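# Unpeg postcards, stack them on mat, box the clothespins

## Task

Remove every postcard from the hanging line and leave them lying flat in one pile on the mat, and place all of the clothespins inside the box.

## Robot and tools

Robot: two arms, left_arm and right_arm, each a six-joint arm with a parallel two-finger gripper. Per the calibrated bases, left_arm sits near y = +0.247 m and right_arm near y = -0.274 m; both are slightly off their nominal spots. Arm names do not match image left and right.

Frames. Printed hand positions (metres), orientations (quat_wxyz) and velocities are in the scene frame: origin at table height midway between the nominal bases, +x out across the table, +y toward left_arm, +z up. Offsets you send are instead expressed in each arm's own Hand target axes. On the gripper, +z runs along the fingers and the fingers separate along y. end_effector_position is the point between the pads, roughly 1 cm short of the fingertips. Printed values may be off by a few cm, worse at long reach.

execute_actions(actions, cameras). actions is a list of up to 15 actions; each action is a list of up to 15 rows, one row per 1/30 s step, and if shorter its last row is held to fill 15 steps. Every row is one flat list of 14 numbers, all in [-1, 1], covering both arms: left_arm dx, dy, dz, rx, ry, rz, opening, then right_arm in the same order. dx..rz are an offset from the Hand target as it stood when that action began, in that target's axes; every row counts from that same start, not the prior row. Scale: 1.0 = 0.6 m for dx/dy/dz and 180 degrees for the rotation vector rx/ry/rz. Sending the same offset again moves further. Six zeros re-command the present Hand target. Opening is absolute: +1 fully open (0.093 m), -1 closed. An empty actions list returns state plus all images and the scene number.

move(target, speed, blend, opening_speed, grip_force, blocking, cameras). target is one 14-number row or a list of up to 15 rows, same layout and scale as above; every row is an offset from the Hand targets at the move's start, not from the previous row. The gripper travels a straight line there, turning the short way. speed is the path top speed in m/s, 0.002 to 2.9, default 0.25 (rotation up to twice that in rad/s); one value or one per target. blend (m) rounds corners of a list; 0 stops at each point. opening_speed (per second on the -1..+1 scale, at least 0.2) makes fingers change gradually. grip_force sets the per-pad force cap in newtons, 10 to 50, one value or one per arm; it persists, and low values close slowly. blocking=false returns after about 0.5 s while motion continues. Moves are capped at 10 s, do not avoid obstacles or the other arm, and lag or overshoot more when fast or when the arm is stretched. Avoid paths passing near an arm's own base. Faster contact and targets set deeper past a surface push harder.

wait(seconds 0-10) lets time pass holding commands; stop brakes a running move; zoom_image(camera, region [x0,y0,x1,y1] pixels, at most 504x504) magnifies the latest image of cam_head_left, cam_head_right, cam_high, cam_left_wrist or cam_right_wrist (each 672x504); read_manual gives URDF licence texts only; finished_scene(scene) ends the scene for good, so call it only when cards lie stacked flat on the mat and pins sit in the box, stable without the robot.

Results. Each gives per arm the Hand target (the commanded pose after the controller limits orientation to within 40 degrees of the measured one; next offsets start here), end_effector_position and quat, grip_measured (motor position, +1 open, -1 closed; pads meet near -0.94; add about 0.0208 per mm of object width; may read up to 0.02 high), Joint positions (last value is finger opening in m), Joint velocities (omitted or 'within noise' when still), Joint torques (include arm weight; joints 1-3 wrap at ±28 N m), Tool commands, and for executed actions some step positions. A move adds a 'move:' line: done, off_target, moving, held, fault, plus limits such as paced or held. done means within 10 mm and 2 degrees; neither done nor off_target reveals contact. The gripper often stops short of its target; resend zeros or the missing offset. Small moves can fail or go sideways, so check the pose after each move and correct tilt.

Gripping: to hold a flat rigid item, send a value about 0.24 below the reading for its width and keep sending it; to release, send well above that reading. A sudden command far below can spike force. Thin items like postcards may need -1; grip_measured alone will not confirm a hold.

Avoid: dropping or releasing moving items, letting anything leave the table, hitting fixed or heavy objects, arms or grippers touching each other (one gripper clamping the other's fingers counts), strain on wrist camera cables, pushing into unreachable poses. Heat builds from holding loads, stretched arms and pushing; MOTOR HOT appears from 75 °C, at 90 °C that arm folds and stops for the scene, at 100 °C it collapses. An arm blocked by something keeps pressing until commanded back past its gripper. Brief pushes on loose objects may happen. Time runs while you think.

Each tool is called after "Emit:" as name(argument=value, ...) on one line, values as JSON.

## Session

Emit:
execute_actions(actions=[])

Scene clock: 0.00 s.
left_arm: end_effector_position=(+0.3586, +0.2620, +0.0910) grip_measured=+1.000 end_effector_quat_wxyz=(+0.572, -0.011, +0.819, +0.041) | right_arm: end_effector_position=(+0.3329, -0.2647, +0.0826) grip_measured=+1.000 end_effector_quat_wxyz=(+0.571, +0.005, +0.821, +0.013)
Joint positions: left_arm=[-0.013 1.532 0.357 0.824 -0.075 0.031 0.093] | right_arm=[-0.002 1.516 0.292 0.869 0.012 0.033 0.093]
Joint velocities: within noise
Joint torques (N m): no reading
Heat: left arm: 34 °C; right arm: 32 °C.
Hand target: left_arm +0.3598, +0.2620, +0.0933; +0.573, -0.011, +0.818, +0.041 | right_arm +0.3358, -0.2646, +0.0892; +0.579, +0.005, +0.815, +0.013
Tool commands: left_gripper/opening=+1.0 right_gripper/opening=+1.0

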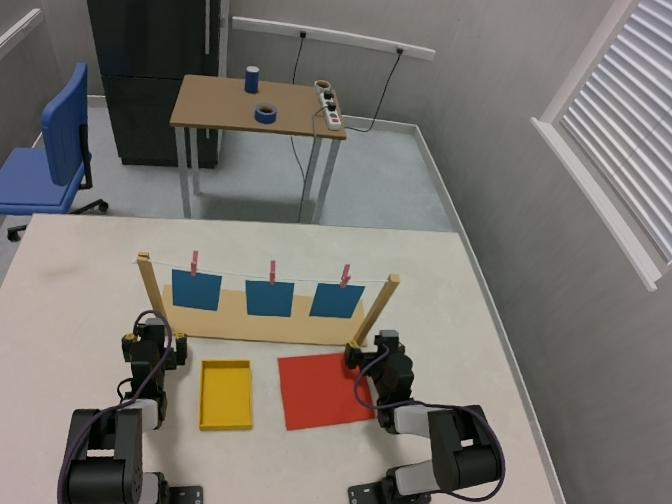

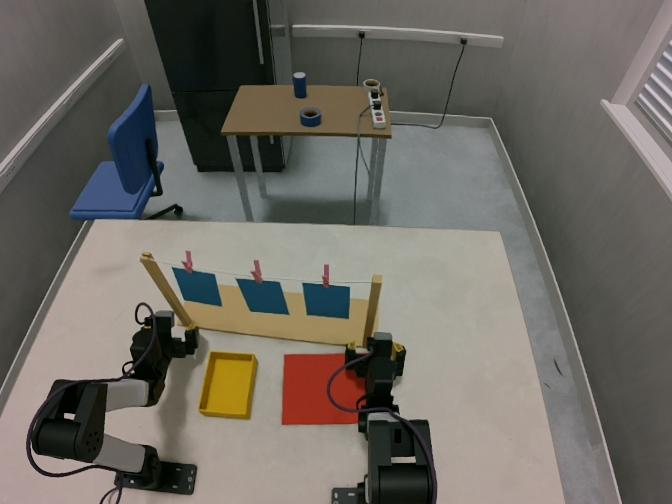

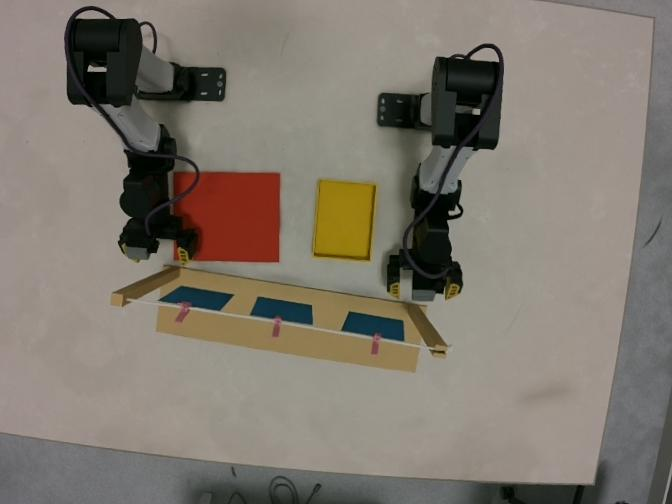

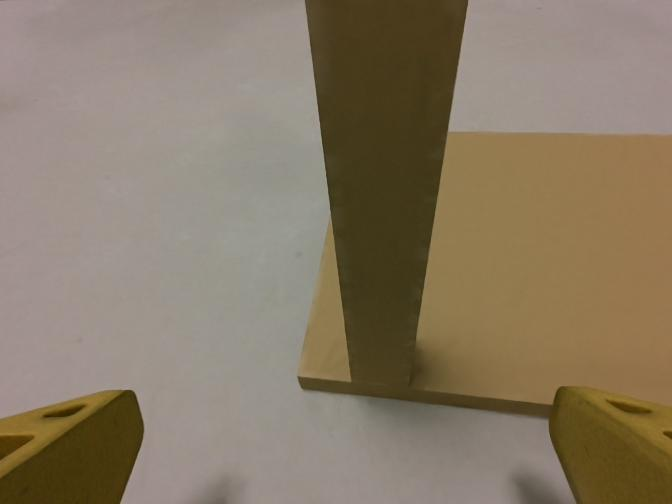

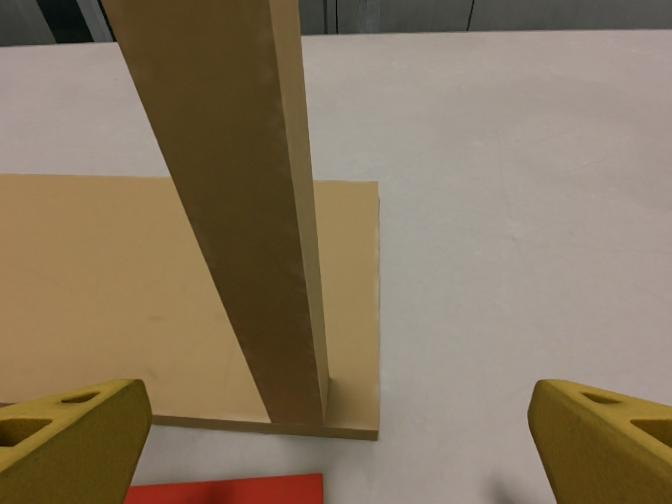

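Emit:
move(target=[-0.385,-0.425,-0.24,0.0236,-0.111,-0.0135,0,0,0,0,0,0,0,0], speed=0.18, cameras=["cam_high","cam_left_wrist"])

Scene clock: 13.23 s.
left_arm: end_effector_position=(+0.3192, -0.0073, +0.3406) grip_measured=+0.002 end_effector_quat_wxyz=(+0.707, +0.002, +0.707, -0.004) | right_arm: end_effector_position=(+0.3329, -0.2647, +0.0826) grip_measured=+0.003 end_effector_quat_wxyz=(+0.571, +0.005, +0.821, +0.013)
Joint positions: left_arm=[-0.974 1.441 1.064 0.376 -0.947 -0.003 0.045] | right_arm=[-0.002 1.516 0.292 0.869 0.012 0.033 0.045]
Joint torques (N m): left_arm=[-0.8 -4.79 12.29 1.81 -0.13 -0.09] | right_arm=[-0.08 -5.26 5.81 2.12 -0.08 -0.07]
Heat: left arm: 34 °C; right arm: 35 °C.
Hand target: left_arm +0.3206, -0.0103, +0.3452; +0.707, +0.000, +0.707, +0.000 | right_arm +0.3358, -0.2646, +0.0892; +0.579, +0.005, +0.815, +0.013
Off the commanded pose: left_arm 0.006 m, 1 deg | right_arm 0.007 m, 1 deg.
move: done
Images, in order (width x height): cam_high 672x504, cam_left_wrist 672x504.

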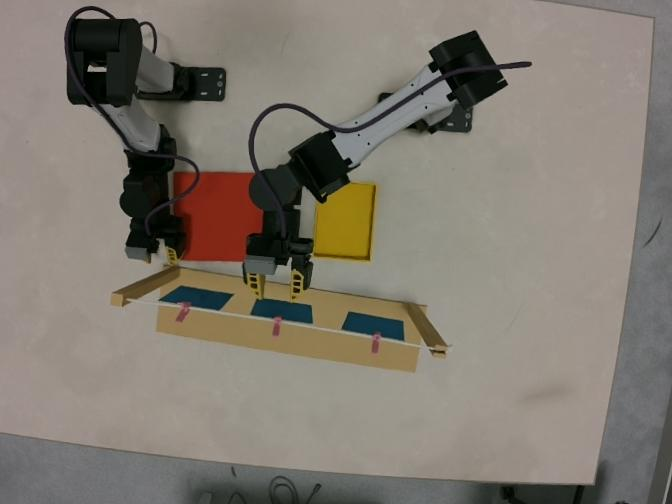

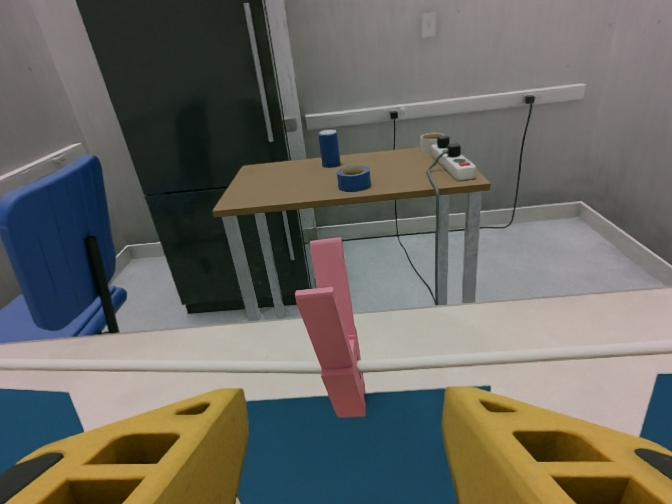

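Emit:
move(target=[[0.005,0,0.088,0,0,0,0,0,0,0,0,0,0,0],[0.005,0,0.088,0,0,0,-1,0,0,0,0,0,0,0],[0.005,0,0.045,0,0.25,0,-1,0,0,0,0,0,0,0]], speed=0.15, cameras=["cam_high","cam_left_wrist"])

Scene clock: 25.67 s.
left_arm: end_effector_position=(+0.3516, -0.0149, +0.3493) grip_measured=-0.930 end_effector_quat_wxyz=(+0.402, -0.002, +0.916, -0.013) | right_arm: end_effector_position=(+0.3329, -0.2647, +0.0826) grip_measured=+0.003 end_effector_quat_wxyz=(+0.571, +0.005, +0.821, +0.013)
Joint positions: left_arm=[-0.809 1.996 2.482 -1.389 -0.532 -0.606 0.001] | right_arm=[-0.002 1.516 0.292 0.869 0.012 0.033 0.045]
Joint torques (N m): left_arm=[0.16 -7.71 9.7 0.98 -0.23 -0.21] | right_arm=[-0.08 -5.26 5.81 2.12 -0.08 -0.07]
Heat: left arm: 37 °C; right arm: 37 °C.
Hand target: left_arm +0.3475, -0.0103, +0.3422; +0.383, +0.000, +0.924, +0.000 | right_arm +0.3358, -0.2646, +0.0892; +0.579, +0.005, +0.815, +0.013
Off the commanded pose: left_arm 0.009 m, 3 deg | right_arm 0.007 m, 1 deg.
move: off_target (left_arm)
Images, in order (width x height): cam_high 672x504, cam_left_wrist 672x504.

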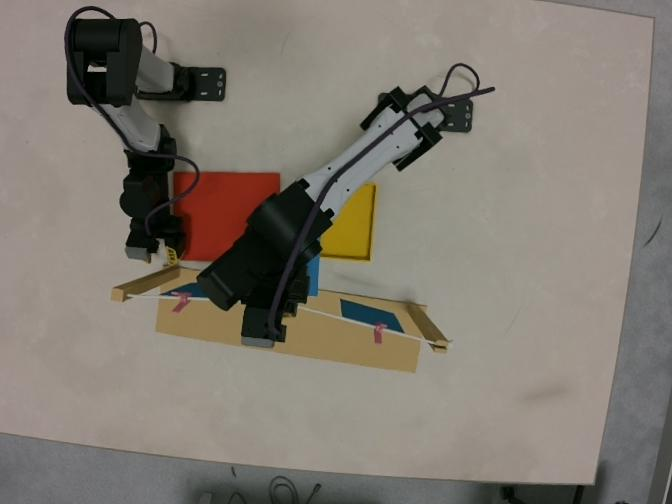

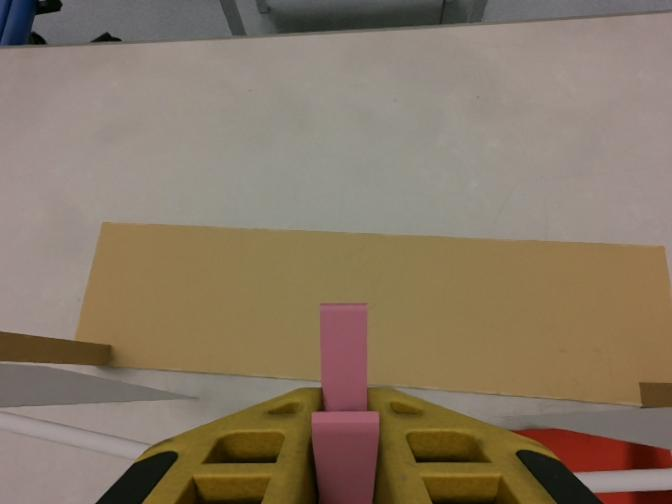

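Emit:
move(target=[[0,0,0,0,0,0,-1,-0.054,0,-0.248,0,0,0,0],[0,0,0,0,0,0,-1,-0.263,0.222,-0.231,-0.389,0.0716,0.156,0]], speed=0.18, blend=[0.04,0], cameras=["cam_high","cam_right_wrist"])

Scene clock: 37.30 s.
left_arm: end_effector_position=(+0.3515, -0.0148, +0.3491) grip_measured=-0.930 end_effector_quat_wxyz=(+0.401, -0.002, +0.916, -0.013) | right_arm: end_effector_position=(+0.2575, -0.1399, +0.2898) grip_measured=+0.003 end_effector_quat_wxyz=(+0.373, -0.133, +0.695, +0.600)
Joint positions: left_arm=[-0.809 1.996 2.482 -1.39 -0.532 -0.607 0.001] | right_arm=[-0.13 1.185 0.673 0.508 -1.302 0.821 0.045]
Joint torques (N m): left_arm=[0.02 -7.77 9.92 1.01 -0.25 -0.26] | right_arm=[0.39 -2.95 6.35 1.78 -0.26 -0.02]
Heat: left arm: 39 °C; right arm: 37 °C.
Hand target: left_arm +0.3476, -0.0103, +0.3423; +0.383, +0.000, +0.924, +0.000 | right_arm +0.2559, -0.1375, +0.2874; +0.369, -0.141, +0.692, +0.605
Off the commanded pose: left_arm 0.009 m, 3 deg | right_arm 0.004 m, 1 deg.
move: off_target (left_arm)
Images, in order (width x height): cam_high 672x504, cam_right_wrist 672x504.

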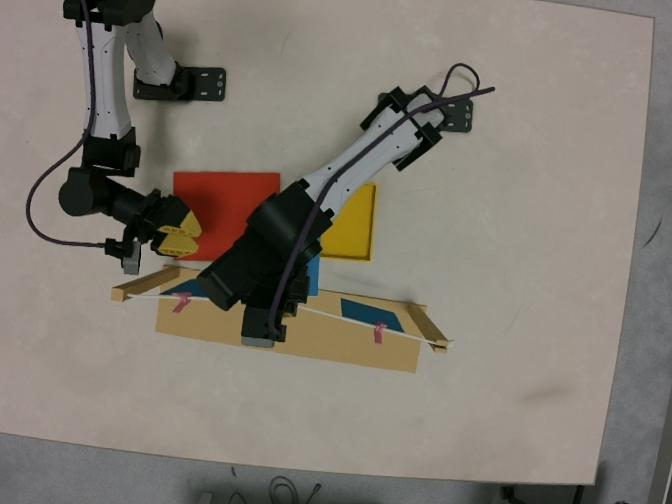

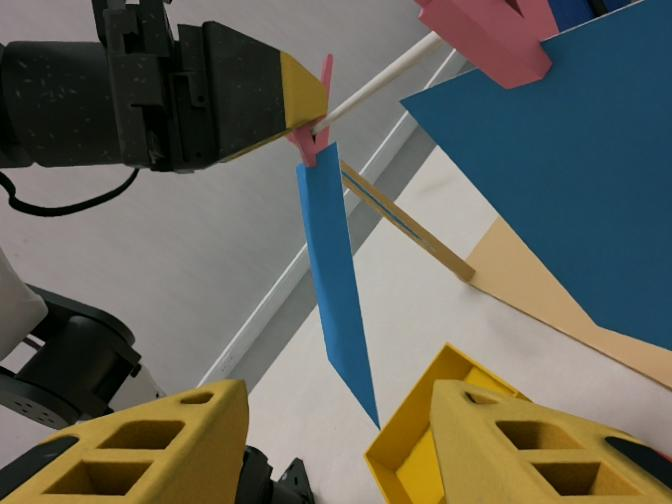

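Emit:
move(target=[[0,0,0,0,0,0,-1,0,-0.01,0.158,0,0,-0.045,0],[0,0,0,0,0,0,-1,0,-0.01,0.158,0,0,-0.045,-1]], speed=0.12, cameras=["cam_right_wrist"])

Scene clock: 41.67 s.
left_arm: end_effector_position=(+0.3514, -0.0149, +0.3490) grip_measured=-0.930 end_effector_quat_wxyz=(+0.401, -0.002, +0.916, -0.013) | right_arm: end_effector_position=(+0.2828, -0.0511, +0.2698) grip_measured=-0.975 end_effector_quat_wxyz=(+0.383, -0.181, +0.692, +0.585)
Joint positions: left_arm=[-0.809 1.996 2.482 -1.39 -0.531 -0.608 0.001] | right_arm=[0.199 1.375 0.746 0.585 -1.016 0.698 0]
Joint torques (N m): left_arm=[-0.1 -7.57 10 0.96 -0.23 -0.22] | right_arm=[0.23 -4.3 9.77 2.07 0.17 -0.23]
Heat: left arm: 39 °C; right arm: 38 °C.
Hand target: left_arm +0.3476, -0.0103, +0.3423; +0.383, +0.000, +0.924, +0.000 | right_arm +0.2920, -0.0497, +0.2834; +0.411, -0.189, +0.680, +0.577
Off the commanded pose: left_arm 0.009 m, 3 deg | right_arm 0.016 m, 4 deg.
move: off_target (left_arm, right_arm); target 2's new opening was sent with right_arm's hand 0.017 m and 4 deg from that target
Images, in order (width x height): cam_right_wrist 672x504.

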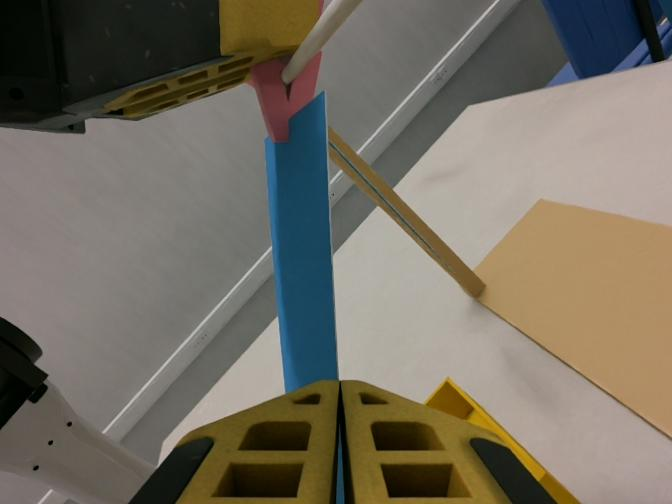

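Emit:
move(target=[[0,0,0,0,0,0,-1,0,0,0,0,0,0,-0.2],[0,0,0,0,0,0,-1,0,0,0.03,0,0,0,-0.2],[0,0,0,0,0,0,-1,0,0,0.03,0,0,0,-1]], speed=0.1, cameras=["cam_right_wrist"])

Scene clock: 45.97 s.
left_arm: end_effector_position=(+0.3520, -0.0147, +0.3492) grip_measured=-0.930 end_effector_quat_wxyz=(+0.401, -0.003, +0.916, -0.013) | right_arm: end_effector_position=(+0.2903, -0.0349, +0.2713) grip_measured=-0.973 end_effector_quat_wxyz=(+0.388, -0.182, +0.691, +0.583)
Joint positions: left_arm=[-0.808 1.998 2.485 -1.391 -0.532 -0.608 0.001] | right_arm=[0.25 1.418 0.782 0.6 -0.958 0.698 0]
Joint torques (N m): left_arm=[0.03 -7.77 9.7 0.95 -0.26 -0.19] | right_arm=[0.29 -4.63 9.7 2.01 0.11 -0.23]
Heat: left arm: 40 °C; right arm: 38 °C.
Hand target: left_arm +0.3476, -0.0102, +0.3423; +0.383, +0.000, +0.924, +0.000 | right_arm +0.2982, -0.0327, +0.2834; +0.411, -0.189, +0.680, +0.577
Off the commanded pose: left_arm 0.009 m, 3 deg | right_arm 0.015 m, 3 deg.
move: off_target (left_arm, right_arm); target 3's new opening was sent with right_arm's hand 0.016 m and 3 deg from that target
Images, in order (width x height): cam_right_wrist 672x504.

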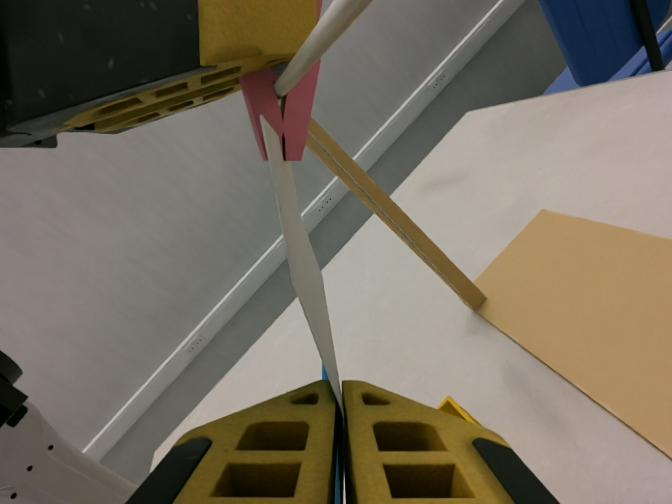

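Emit:
move(target=[0,0,0,0,0,0,-1,0.12,0,0,0,0,0,-1], speed=0.06, cameras=["cam_right_wrist","cam_head_right"])

Scene clock: 50.13 s.
left_arm: end_effector_position=(+0.3418, -0.0120, +0.3319) grip_measured=-0.930 end_effector_quat_wxyz=(+0.361, +0.014, +0.932, -0.001) | right_arm: end_effector_position=(+0.2643, -0.0203, +0.2533) grip_measured=-0.974 end_effector_quat_wxyz=(+0.452, -0.194, +0.652, +0.578)
Joint positions: left_arm=[-0.805 2.009 2.485 -1.466 -0.487 -0.608 0.001] | right_arm=[0.35 1.414 0.577 0.947 -0.812 0.697 0]
Joint torques (N m): left_arm=[-0.38 -8.62 9.73 1.57 -0.72 -0.25] | right_arm=[0.73 -5.23 3.74 1.18 -0.27 -0.2]
Heat: left arm: 40 °C; right arm: 38 °C.
Hand target: left_arm +0.3476, -0.0102, +0.3422; +0.383, +0.000, +0.924, +0.000 | right_arm +0.2557, -0.0171, +0.2274; +0.411, -0.189, +0.680, +0.577
Off the commanded pose: left_arm 0.012 m, 3 deg | right_arm 0.027 m, 6 deg.
move: off_target (left_arm, right_arm)
Images, in order (width x height): cam_head_right 672x504, cam_right_wrist 672x504.

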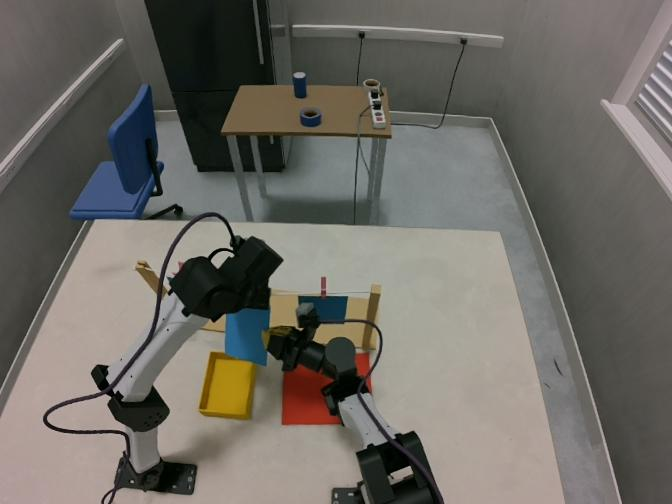

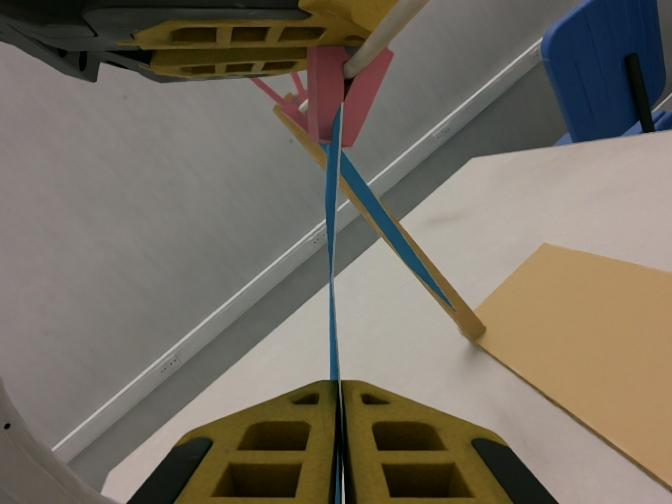

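Emit:
move(target=[0,0,0,0,0,0,-1,0.07,0,0,0,0,0,-1], speed=0.06, cameras=["cam_right_wrist","cam_head_right"])

Scene clock: 53.67 s.
left_arm: end_effector_position=(+0.3480, -0.0154, +0.3419) grip_measured=-0.930 end_effector_quat_wxyz=(+0.386, +0.002, +0.922, -0.009) | right_arm: end_effector_position=(+0.2332, -0.0104, +0.1969) grip_measured=-0.974 end_effector_quat_wxyz=(+0.415, -0.180, +0.681, +0.576)
Joint positions: left_arm=[-0.811 2.009 2.494 -1.425 -0.517 -0.615 0.001] | right_arm=[0.431 1.448 0.408 1.051 -0.743 0.696 0]
Joint torques (N m): left_arm=[0.13 -8.4 9.22 1.23 -0.39 -0.11] | right_arm=[0.28 -4.16 5.94 1.93 -0.22 -0.24]
Heat: left arm: 40 °C; right arm: 38 °C.
Hand target: left_arm +0.3476, -0.0102, +0.3422; +0.383, +0.000, +0.924, +0.000 | right_arm +0.2309, -0.0080, +0.1948; +0.411, -0.189, +0.680, +0.577
Off the commanded pose: left_arm 0.005 m, 1 deg | right_arm 0.004 m, 1 deg.
move: done
Images, in order (width x height): cam_head_right 672x504, cam_right_wrist 672x504.

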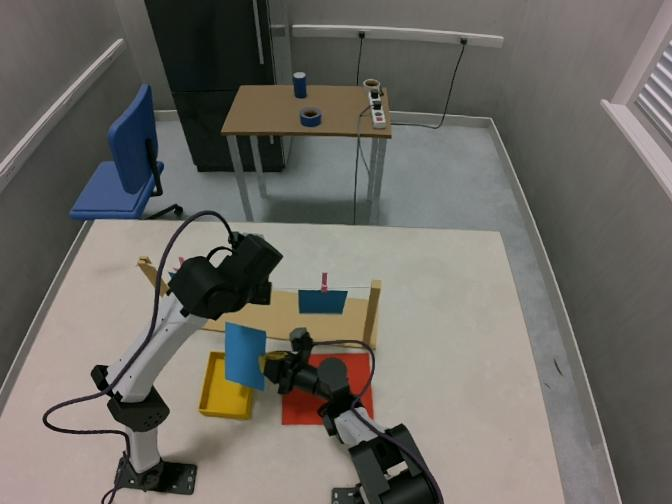

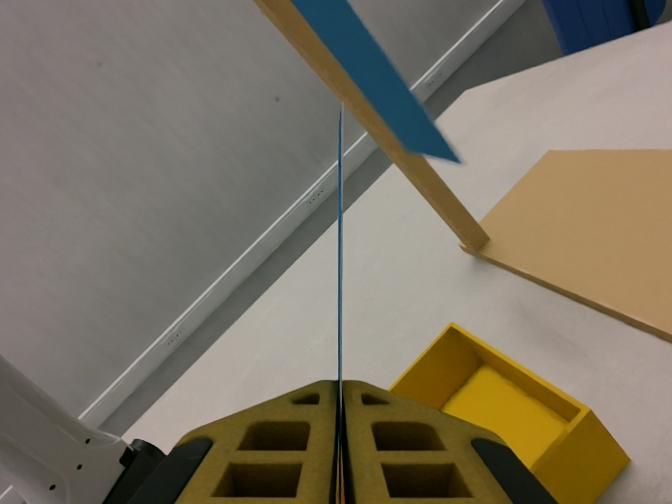

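Emit:
move(target=[0,0,0,0,0,0,-1,0.078,-0.155,-0.26,0.128,-0.066,0.294,-1], speed=0.15, cameras=["cam_right_wrist","cam_high"])

Scene clock: 63.43 s.
left_arm: end_effector_position=(+0.3481, -0.0154, +0.3421) grip_measured=-0.930 end_effector_quat_wxyz=(+0.387, +0.002, +0.922, -0.009) | right_arm: end_effector_position=(+0.2163, -0.1688, +0.0920) grip_measured=-0.974 end_effector_quat_wxyz=(+0.197, +0.285, +0.747, +0.568)
Joint positions: left_arm=[-0.811 2.009 2.494 -1.423 -0.517 -0.615 0.001] | right_arm=[-0.155 1.147 0.108 0.552 -0.937 1.197 0]
Joint torques (N m): left_arm=[0.29 -8.54 9.29 1.18 -0.36 -0.17] | right_arm=[-0.43 -3.4 6.53 1.77 -0.5 -0.23]
Heat: left arm: 40 °C; right arm: 39 °C.
Hand target: left_arm +0.3476, -0.0103, +0.3423; +0.383, +0.000, +0.924, +0.000 | right_arm +0.2180, -0.1690, +0.0993; +0.207, +0.272, +0.746, +0.572
Off the commanded pose: left_arm 0.005 m, 1 deg | right_arm 0.008 m, 2 deg.
move: done
Images, in order (width x height): cam_high 672x504, cam_right_wrist 672x504.

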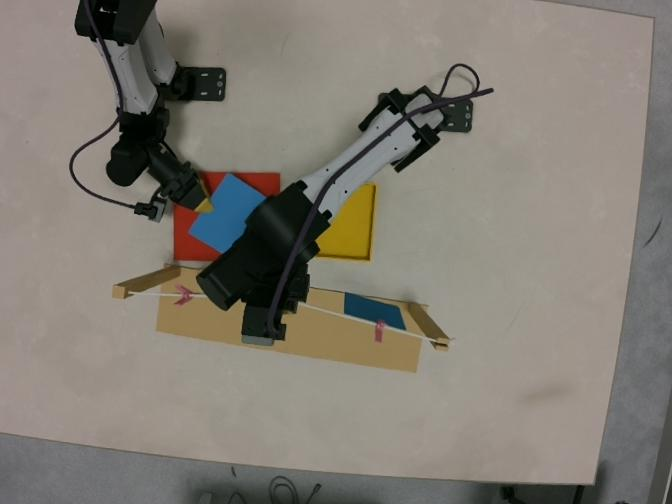

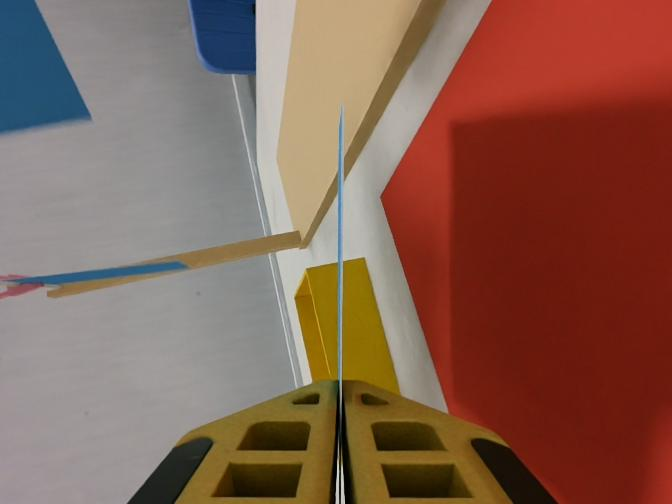

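Emit:
move(target=[[0,0,0,0,0,0,-1,-0.006,-0.118,0.025,0,0,0,-1],[0,0,0,0,0,0,-1,-0.006,-0.118,0.025,0,0,0,-0.7],[0,0,0,0,0,0,-1,-0.006,-0.14,-0.115,0,0,0,-0.7],[0,0,0,0,0,0,-1,-0.006,0.15,-0.115,0,0,0,-0.7]], speed=0.1, cameras=["cam_high"])

Emit:
move(target=[[0,0,0,0,0,0,-0.2,0,0,0,0,0,0,0],[0,0,-0.17,0,0,0,-0.2,0,0,0,0,0,0,0]], speed=0.15, cameras=["cam_high"])

Scene clock: 74.17 s.
left_arm: end_effector_position=(+0.3481, -0.0154, +0.3421) grip_measured=-0.930 end_effector_quat_wxyz=(+0.387, +0.002, +0.922, -0.009) | right_arm: end_effector_position=(+0.1899, -0.2032, +0.1971) grip_measured=-0.702 end_effector_quat_wxyz=(+0.197, +0.279, +0.741, +0.578)
Joint positions: left_arm=[-0.811 2.009 2.494 -1.423 -0.517 -0.615 0.001] | right_arm=[-0.445 0.78 0.51 -0.501 -1.196 0.867 0.012]
Joint torques (N m): left_arm=[0.27 -8.47 9.16 1.22 -0.39 -0.12] | right_arm=[0.34 -0.4 9.52 1.34 -0.42 -0.22]
Heat: left arm: 40 °C; right arm: 38 °C.
Hand target: left_arm +0.3476, -0.0103, +0.3423; +0.383, +0.000, +0.924, +0.000 | right_arm +0.1933, -0.2045, +0.2042; +0.207, +0.272, +0.746, +0.572
Off the commanded pose: left_arm 0.005 m, 1 deg | right_arm 0.008 m, 2 deg.
move: done; target 2's new opening was sent with right_arm's hand 0.014 m and 4 deg from that target
Images, in order (width x height): cam_high 672x504.

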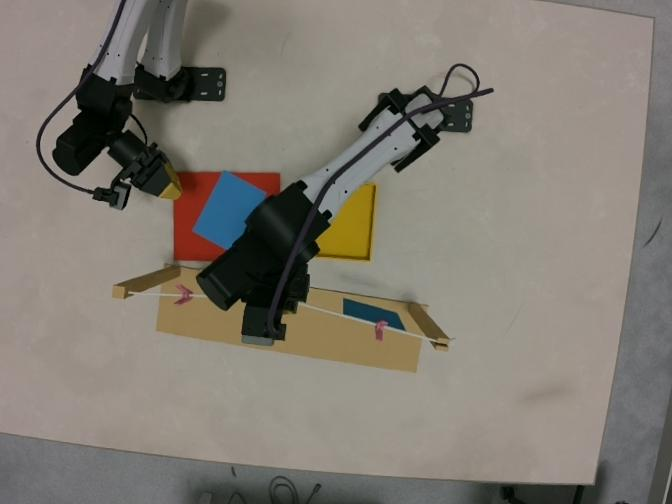

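Scene clock: 76.23 s.
left_arm: end_effector_position=(+0.2827, -0.0179, +0.4204) grip_measured=-0.202 end_effector_quat_wxyz=(+0.455, +0.013, +0.888, -0.063) | right_arm: end_effector_position=(+0.1896, -0.2031, +0.1969) grip_measured=-0.002 end_effector_quat_wxyz=(+0.196, +0.279, +0.742, +0.578)
Joint positions: left_arm=[-0.968 1.894 2.615 -1.514 -0.622 -0.658 0.036] | right_arm=[-0.445 0.78 0.51 -0.504 -1.196 0.865 0.045]
Joint torques (N m): left_arm=[-0.98 -8.2 4.42 1.21 -0.44 -0.21] | right_arm=[0.31 -0.38 9.59 1.37 -0.42 -0.22]
Heat: left arm: 40 °C; right arm: 37 °C.
Hand target: left_arm +0.2754, -0.0103, +0.4144; +0.383, +0.000, +0.924, +0.000 | right_arm +0.1933, -0.2045, +0.2042; +0.207, +0.272, +0.746, +0.572
Off the commanded pose: left_arm 0.012 m, 12 deg | right_arm 0.008 m, 2 deg.
joint sent to its limit (left arm) — joint 4 (wrist pitch), lower limit. The joint targets are off in orientation, not in position.
move: off_target (left_arm)
Images, in order (width x height): cam_high 672x504.

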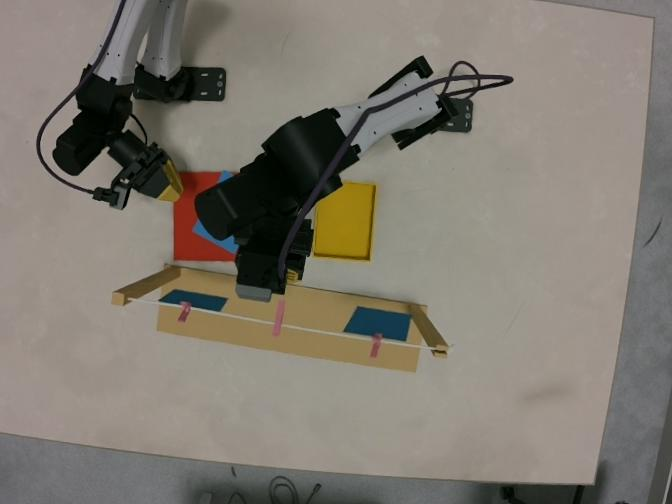

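Emit:
move(target=[0.038,0.253,0.12,0,-0.25,0,0,0,0,0,0,0,0,0], speed=0.18, cameras=["cam_high","cam_left_wrist"])

Scene clock: 81.87 s.
left_arm: end_effector_position=(+0.3111, +0.1381, +0.3467) grip_measured=-0.002 end_effector_quat_wxyz=(+0.702, +0.002, +0.713, +0.000) | right_arm: end_effector_position=(+0.1896, -0.2031, +0.1969) grip_measured=-0.002 end_effector_quat_wxyz=(+0.196, +0.279, +0.742, +0.578)
Joint positions: left_arm=[-0.585 0.996 0.818 0.16 -0.562 -0.006 0.045] | right_arm=[-0.445 0.78 0.51 -0.504 -1.196 0.865 0.045]
Joint torques (N m): left_arm=[0.81 -3.52 7.77 2.38 0.04 -0.05] | right_arm=[0.29 -0.38 9.58 1.37 -0.42 -0.22]
Heat: left arm: 40 °C; right arm: 37 °C.
Hand target: left_arm +0.3102, +0.1415, +0.3474; +0.707, +0.000, +0.707, +0.000 | right_arm +0.1933, -0.2045, +0.2042; +0.207, +0.272, +0.746, +0.572
Off the commanded pose: left_arm 0.004 m, 1 deg | right_arm 0.008 m, 2 deg.
move: done
Images, in order (width x height): cam_high 672x504, cam_left_wrist 672x504.

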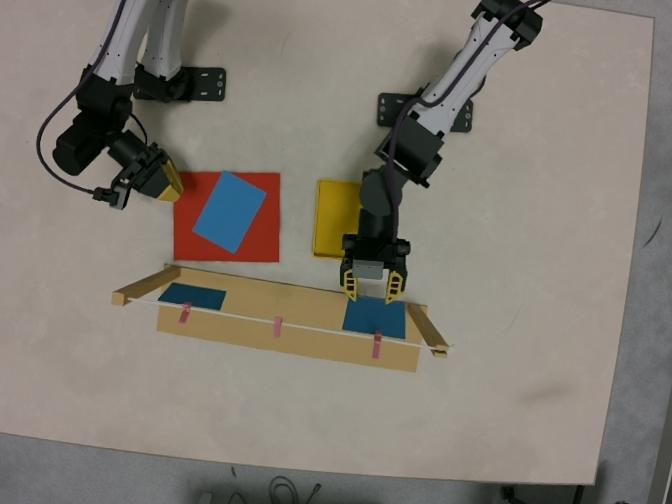

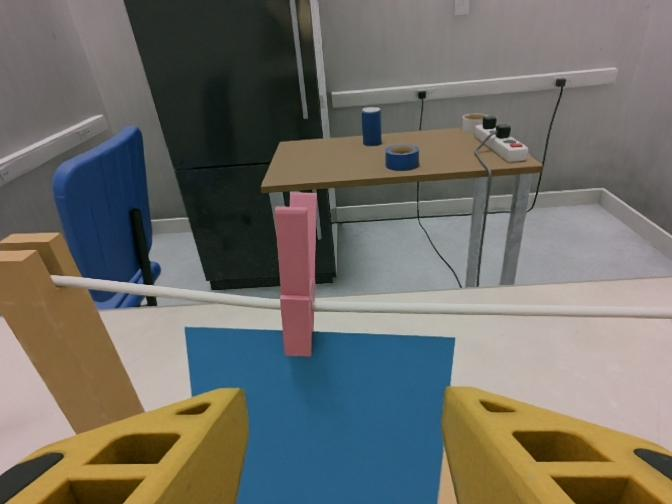

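Emit:
move(target=[[-0.005,0.022,0.125,0,0,0,0,0,0,0,0,0,0,0],[-0.005,0.022,0.125,0,0,0,-1,0,0,0,0,0,0,0],[0.01,0.022,0.075,0,0.25,0,-1,0,0,0,0,0,0,0]], speed=0.15, cameras=["cam_high","cam_left_wrist"])

Scene clock: 92.07 s.
left_arm: end_effector_position=(+0.3603, +0.1522, +0.3457) grip_measured=-0.933 end_effector_quat_wxyz=(+0.403, +0.002, +0.915, -0.001) | right_arm: end_effector_position=(+0.1896, -0.2031, +0.1969) grip_measured=-0.002 end_effector_quat_wxyz=(+0.196, +0.279, +0.742, +0.578)
Joint positions: left_arm=[-0.362 1.545 1.862 -1.087 -0.248 -0.232 0] | right_arm=[-0.445 0.78 0.51 -0.504 -1.196 0.865 0.045]
Joint torques (N m): left_arm=[0.51 -5.09 11.02 1.25 0.01 -0.22] | right_arm=[0.31 -0.38 9.58 1.37 -0.42 -0.22]
Heat: left arm: 40 °C; right arm: 39 °C.
Hand target: left_arm +0.3551, +0.1548, +0.3415; +0.383, +0.000, +0.924, +0.000 | right_arm +0.1933, -0.2045, +0.2042; +0.207, +0.272, +0.746, +0.572
Off the commanded pose: left_arm 0.007 m, 3 deg | right_arm 0.008 m, 2 deg.
move: off_target (left_arm); target 2's new opening was sent with left_arm's hand 0.018 m and 3 deg from that target
Images, in order (width x height): cam_high 672x504, cam_left_wrist 672x504.

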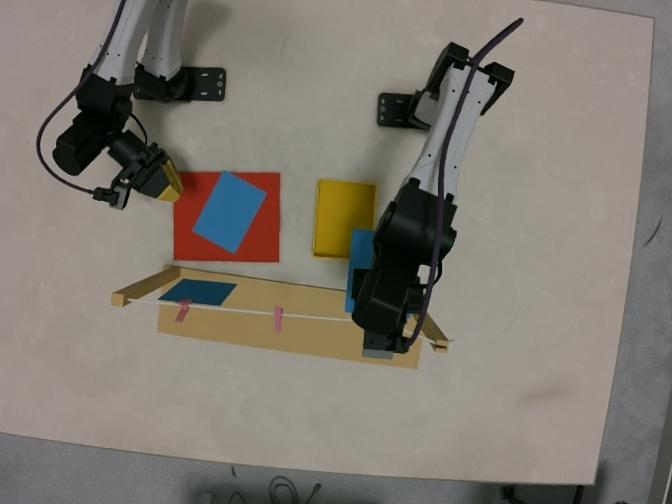

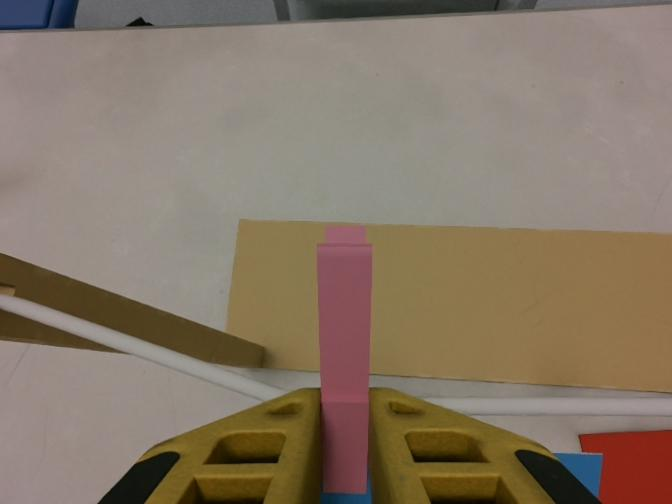

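Emit:
move(target=[0,0,0,0,0,0,-1,0.163,0.222,0.328,-0.121,0.074,-0.25,0], speed=0.18, cameras=["cam_right_wrist"])

Scene clock: 97.73 s.
left_arm: end_effector_position=(+0.3602, +0.1522, +0.3456) grip_measured=-0.933 end_effector_quat_wxyz=(+0.403, +0.003, +0.915, -0.001) | right_arm: end_effector_position=(+0.2564, +0.0272, +0.2691) grip_measured=-0.002 end_effector_quat_wxyz=(+0.348, -0.134, +0.705, +0.604)
Joint positions: left_arm=[-0.362 1.545 1.862 -1.087 -0.248 -0.232 0] | right_arm=[0.501 1.389 0.757 0.593 -0.703 0.836 0.045]
Joint torques (N m): left_arm=[0.54 -5.12 10.76 1.25 0 -0.23] | right_arm=[0.24 -4.49 9.65 2.19 0.08 -0.27]
Heat: left arm: 41 °C; right arm: 40 °C.
Hand target: left_arm +0.3551, +0.1548, +0.3415; +0.383, +0.000, +0.924, +0.000 | right_arm +0.2629, +0.0304, +0.2819; +0.369, -0.140, +0.692, +0.604
Off the commanded pose: left_arm 0.007 m, 3 deg | right_arm 0.015 m, 3 deg.
move: off_target (left_arm, right_arm)
Images, in order (width x height): cam_right_wrist 672x504.

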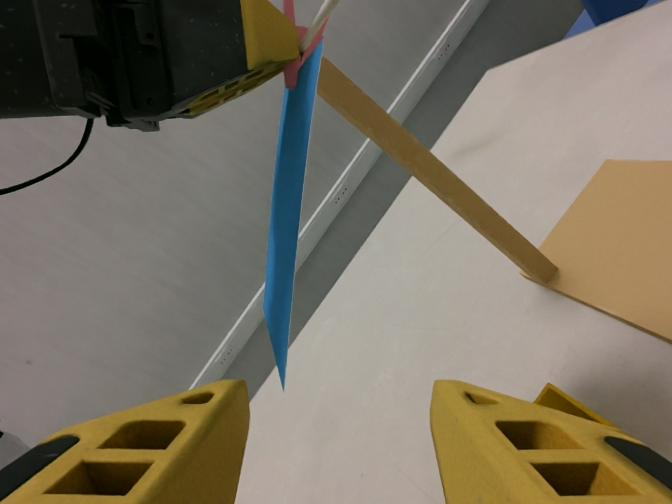

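Emit:
move(target=[[0,0,0,0,0,0,-1,0,0.027,0.05,-0.038,0.04,0,0],[0,0,0,0,0,0,-1,0,0.027,0.18,-0.038,0.04,0,0],[0,0,0,0,0,0,-1,0,0.027,0.18,-0.038,0.04,0,-1]], speed=0.13, cameras=["cam_right_wrist"])

Scene clock: 103.63 s.
left_arm: end_effector_position=(+0.3600, +0.1520, +0.3454) grip_measured=-0.933 end_effector_quat_wxyz=(+0.402, +0.003, +0.915, -0.001) | right_arm: end_effector_position=(+0.2825, +0.1321, +0.2891) grip_measured=-0.974 end_effector_quat_wxyz=(+0.303, -0.201, +0.680, +0.637)
Joint positions: left_arm=[-0.362 1.545 1.862 -1.089 -0.247 -0.233 0] | right_arm=[0.649 1.754 1.18 0.568 -0.733 0.834 0]
Joint torques (N m): left_arm=[0.38 -4.9 10.97 1.31 -0.02 -0.25] | right_arm=[0.05 -7.34 9.73 1.92 0.11 -0.22]
Heat: left arm: 41 °C; right arm: 40 °C.
Hand target: left_arm +0.3551, +0.1548, +0.3415; +0.383, +0.000, +0.924, +0.000 | right_arm +0.2894, +0.1356, +0.2938; +0.316, -0.200, +0.677, +0.634
Off the commanded pose: left_arm 0.007 m, 2 deg | right_arm 0.009 m, 2 deg.
move: done
Images, in order (width x height): cam_right_wrist 672x504.

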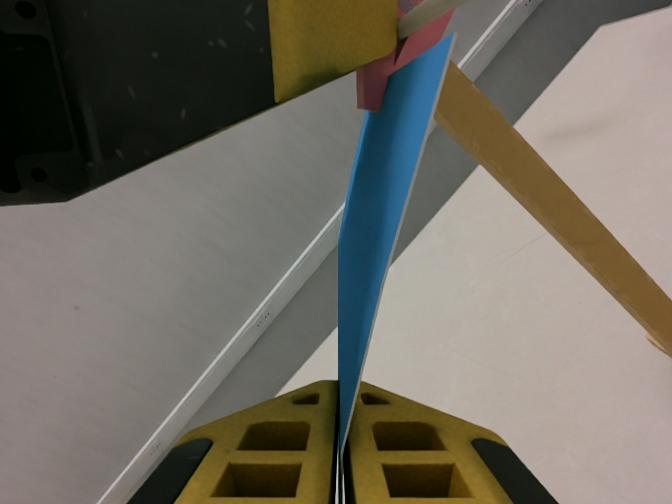

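Emit:
move(target=[0,0,0,0,0,0,-1,0.17,0,0,0,0,0,-1], speed=0.06, cameras=["cam_right_wrist","cam_head_right","cam_high"])

Scene clock: 108.10 s.
left_arm: end_effector_position=(+0.3550, +0.1520, +0.3427) grip_measured=-0.933 end_effector_quat_wxyz=(+0.391, +0.005, +0.920, -0.002) | right_arm: end_effector_position=(+0.2155, +0.1499, +0.2161) grip_measured=-0.974 end_effector_quat_wxyz=(+0.299, -0.199, +0.687, +0.632)
Joint positions: left_arm=[-0.362 1.545 1.869 -1.119 -0.236 -0.235 0] | right_arm=[0.814 1.754 0.872 0.856 -0.566 0.833 0]
Joint torques (N m): left_arm=[0.5 -4.96 10.29 1.56 -0.12 -0.21] | right_arm=[0.2 -8.8 6 2.23 0.1 -0.22]
Heat: left arm: 41 °C; right arm: 40 °C.
Hand target: left_arm +0.3552, +0.1548, +0.3415; +0.383, +0.000, +0.924, +0.000 | right_arm +0.2160, +0.1488, +0.2243; +0.316, -0.200, +0.677, +0.634
Off the commanded pose: left_arm 0.003 m, 1 deg | right_arm 0.008 m, 2 deg.
move: done
Images, in order (width x height): cam_head_right 672x504, cam_high 672x504, cam_right_wrist 672x504.

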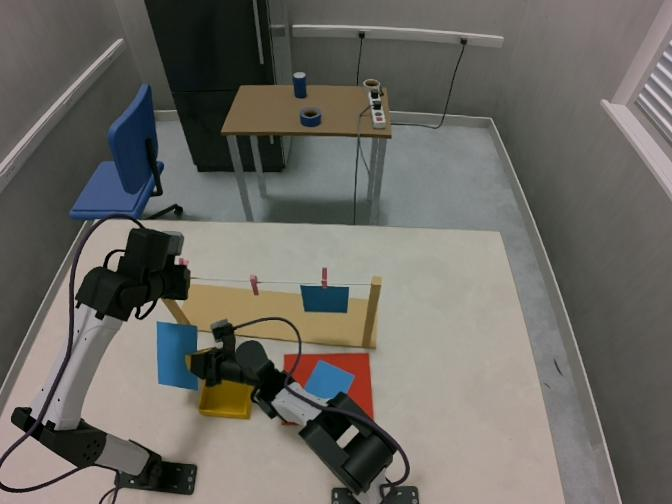

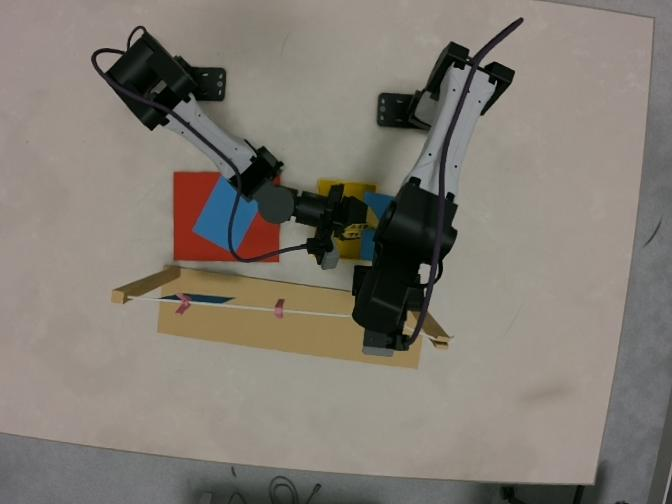

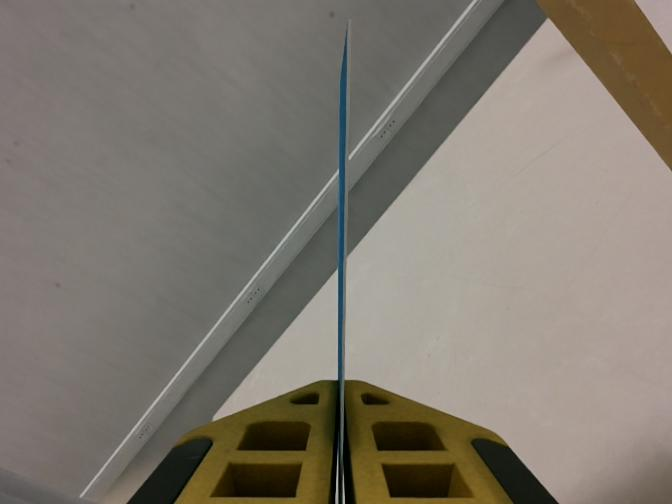

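Emit:
move(target=[0,0,0,0,0,0,-1,0.09,-0.196,-0.489,0.142,-0.127,0.253,-1], speed=0.16, cameras=["cam_right_wrist","cam_high"])

Scene clock: 117.97 s.
left_arm: end_effector_position=(+0.3550, +0.1520, +0.3427) grip_measured=-0.933 end_effector_quat_wxyz=(+0.391, +0.005, +0.920, -0.002) | right_arm: end_effector_position=(+0.2045, -0.1469, +0.0957) grip_measured=-0.974 end_effector_quat_wxyz=(+0.201, +0.283, +0.747, +0.568)
Joint positions: left_arm=[-0.362 1.545 1.869 -1.119 -0.236 -0.235 0] | right_arm=[-0.007 1.027 0.056 0.564 -0.801 1.292 0]
Joint torques (N m): left_arm=[0.32 -4.86 10.32 1.56 -0.11 -0.22] | right_arm=[-0.42 -2.65 6.38 1.81 -0.42 -0.27]
Heat: left arm: 43 °C; right arm: 41 °C.
Hand target: left_arm +0.3552, +0.1548, +0.3415; +0.383, +0.000, +0.924, +0.000 | right_arm +0.2047, -0.1467, +0.1005; +0.208, +0.271, +0.746, +0.571
Off the commanded pose: left_arm 0.003 m, 1 deg | right_arm 0.005 m, 2 deg.
move: done
Images, in order (width x height): cam_high 672x504, cam_right_wrist 672x504.

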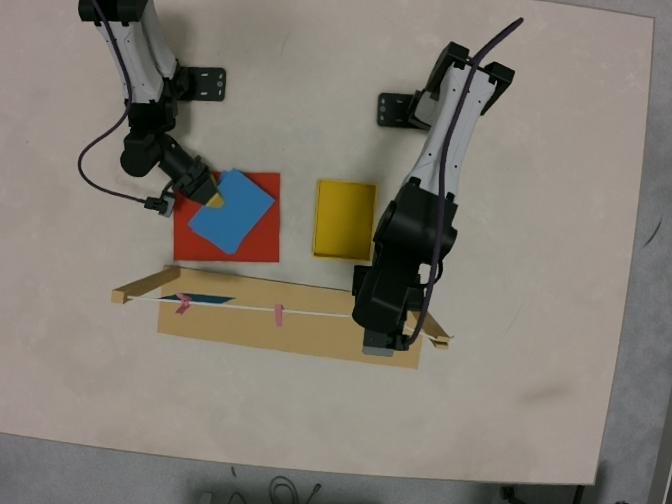

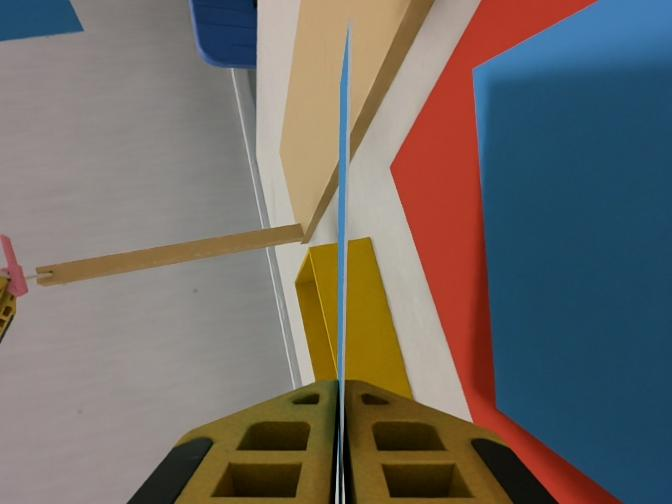

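Emit:
move(target=[[0,0,0,0,0,0,-1,-0.006,-0.118,0.025,0,0,0,-1],[0,0,0,0,0,0,-0.2,-0.006,-0.118,0.025,0,0,0,-0.7],[0,0,-0.1,0,0,0,-0.2,-0.006,-0.14,-0.135,0,0,0,-0.7],[0,0,-0.2,0,0,0,-0.2,-0.006,0.15,-0.125,0,0,0,-0.7]], speed=0.12, cameras=["cam_high","cam_head_right"])

Scene clock: 128.40 s.
left_arm: end_effector_position=(+0.2841, +0.1495, +0.4224) grip_measured=-0.202 end_effector_quat_wxyz=(+0.409, +0.004, +0.913, -0.011) | right_arm: end_effector_position=(+0.1729, -0.1855, +0.1999) grip_measured=-0.702 end_effector_quat_wxyz=(+0.192, +0.280, +0.745, +0.574)
Joint positions: left_arm=[-0.485 1.551 2.286 -1.513 -0.321 -0.323 0.036] | right_arm=[-0.362 0.634 0.479 -0.522 -1.131 0.978 0.012]
Joint torques (N m): left_arm=[-1.24 -5.94 8.03 1.27 -0.28 -0.22] | right_arm=[0.38 -0.72 8.31 1.7 -0.39 -0.08]
Heat: left arm: 43 °C; right arm: 39 °C.
Hand target: left_arm +0.2703, +0.1548, +0.4262; +0.383, +0.000, +0.924, +0.000 | right_arm +0.1759, -0.1863, +0.2071; +0.209, +0.271, +0.746, +0.571
Off the commanded pose: left_arm 0.015 m, 3 deg | right_arm 0.008 m, 2 deg.
joint sent to its limit (left arm) — joint 4 (wrist pitch), lower limit. The joint targets are off in orientation, not in position.
move: off_target (left_arm); target 2's new opening was sent with right_arm's hand 0.010 m and 4 deg from that target
Images, in order (width x height): cam_head_right 672x504, cam_high 672x504.

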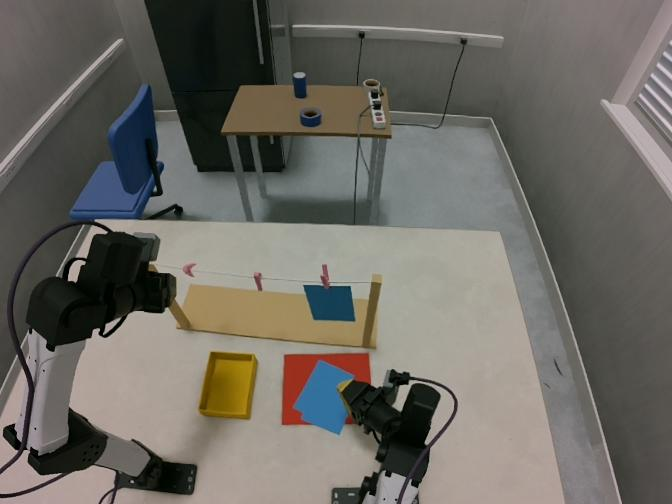

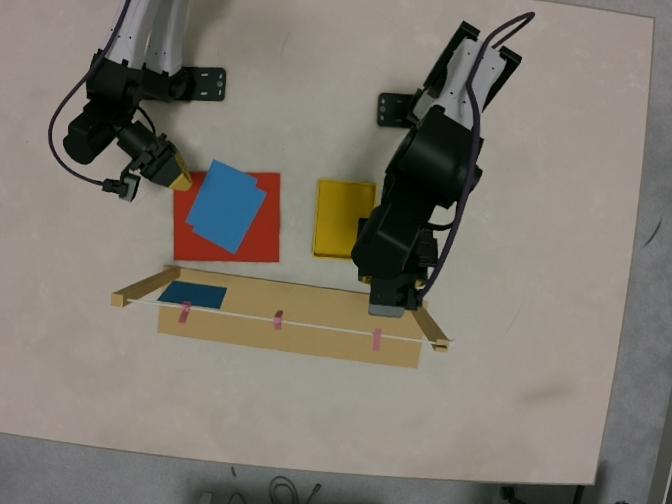

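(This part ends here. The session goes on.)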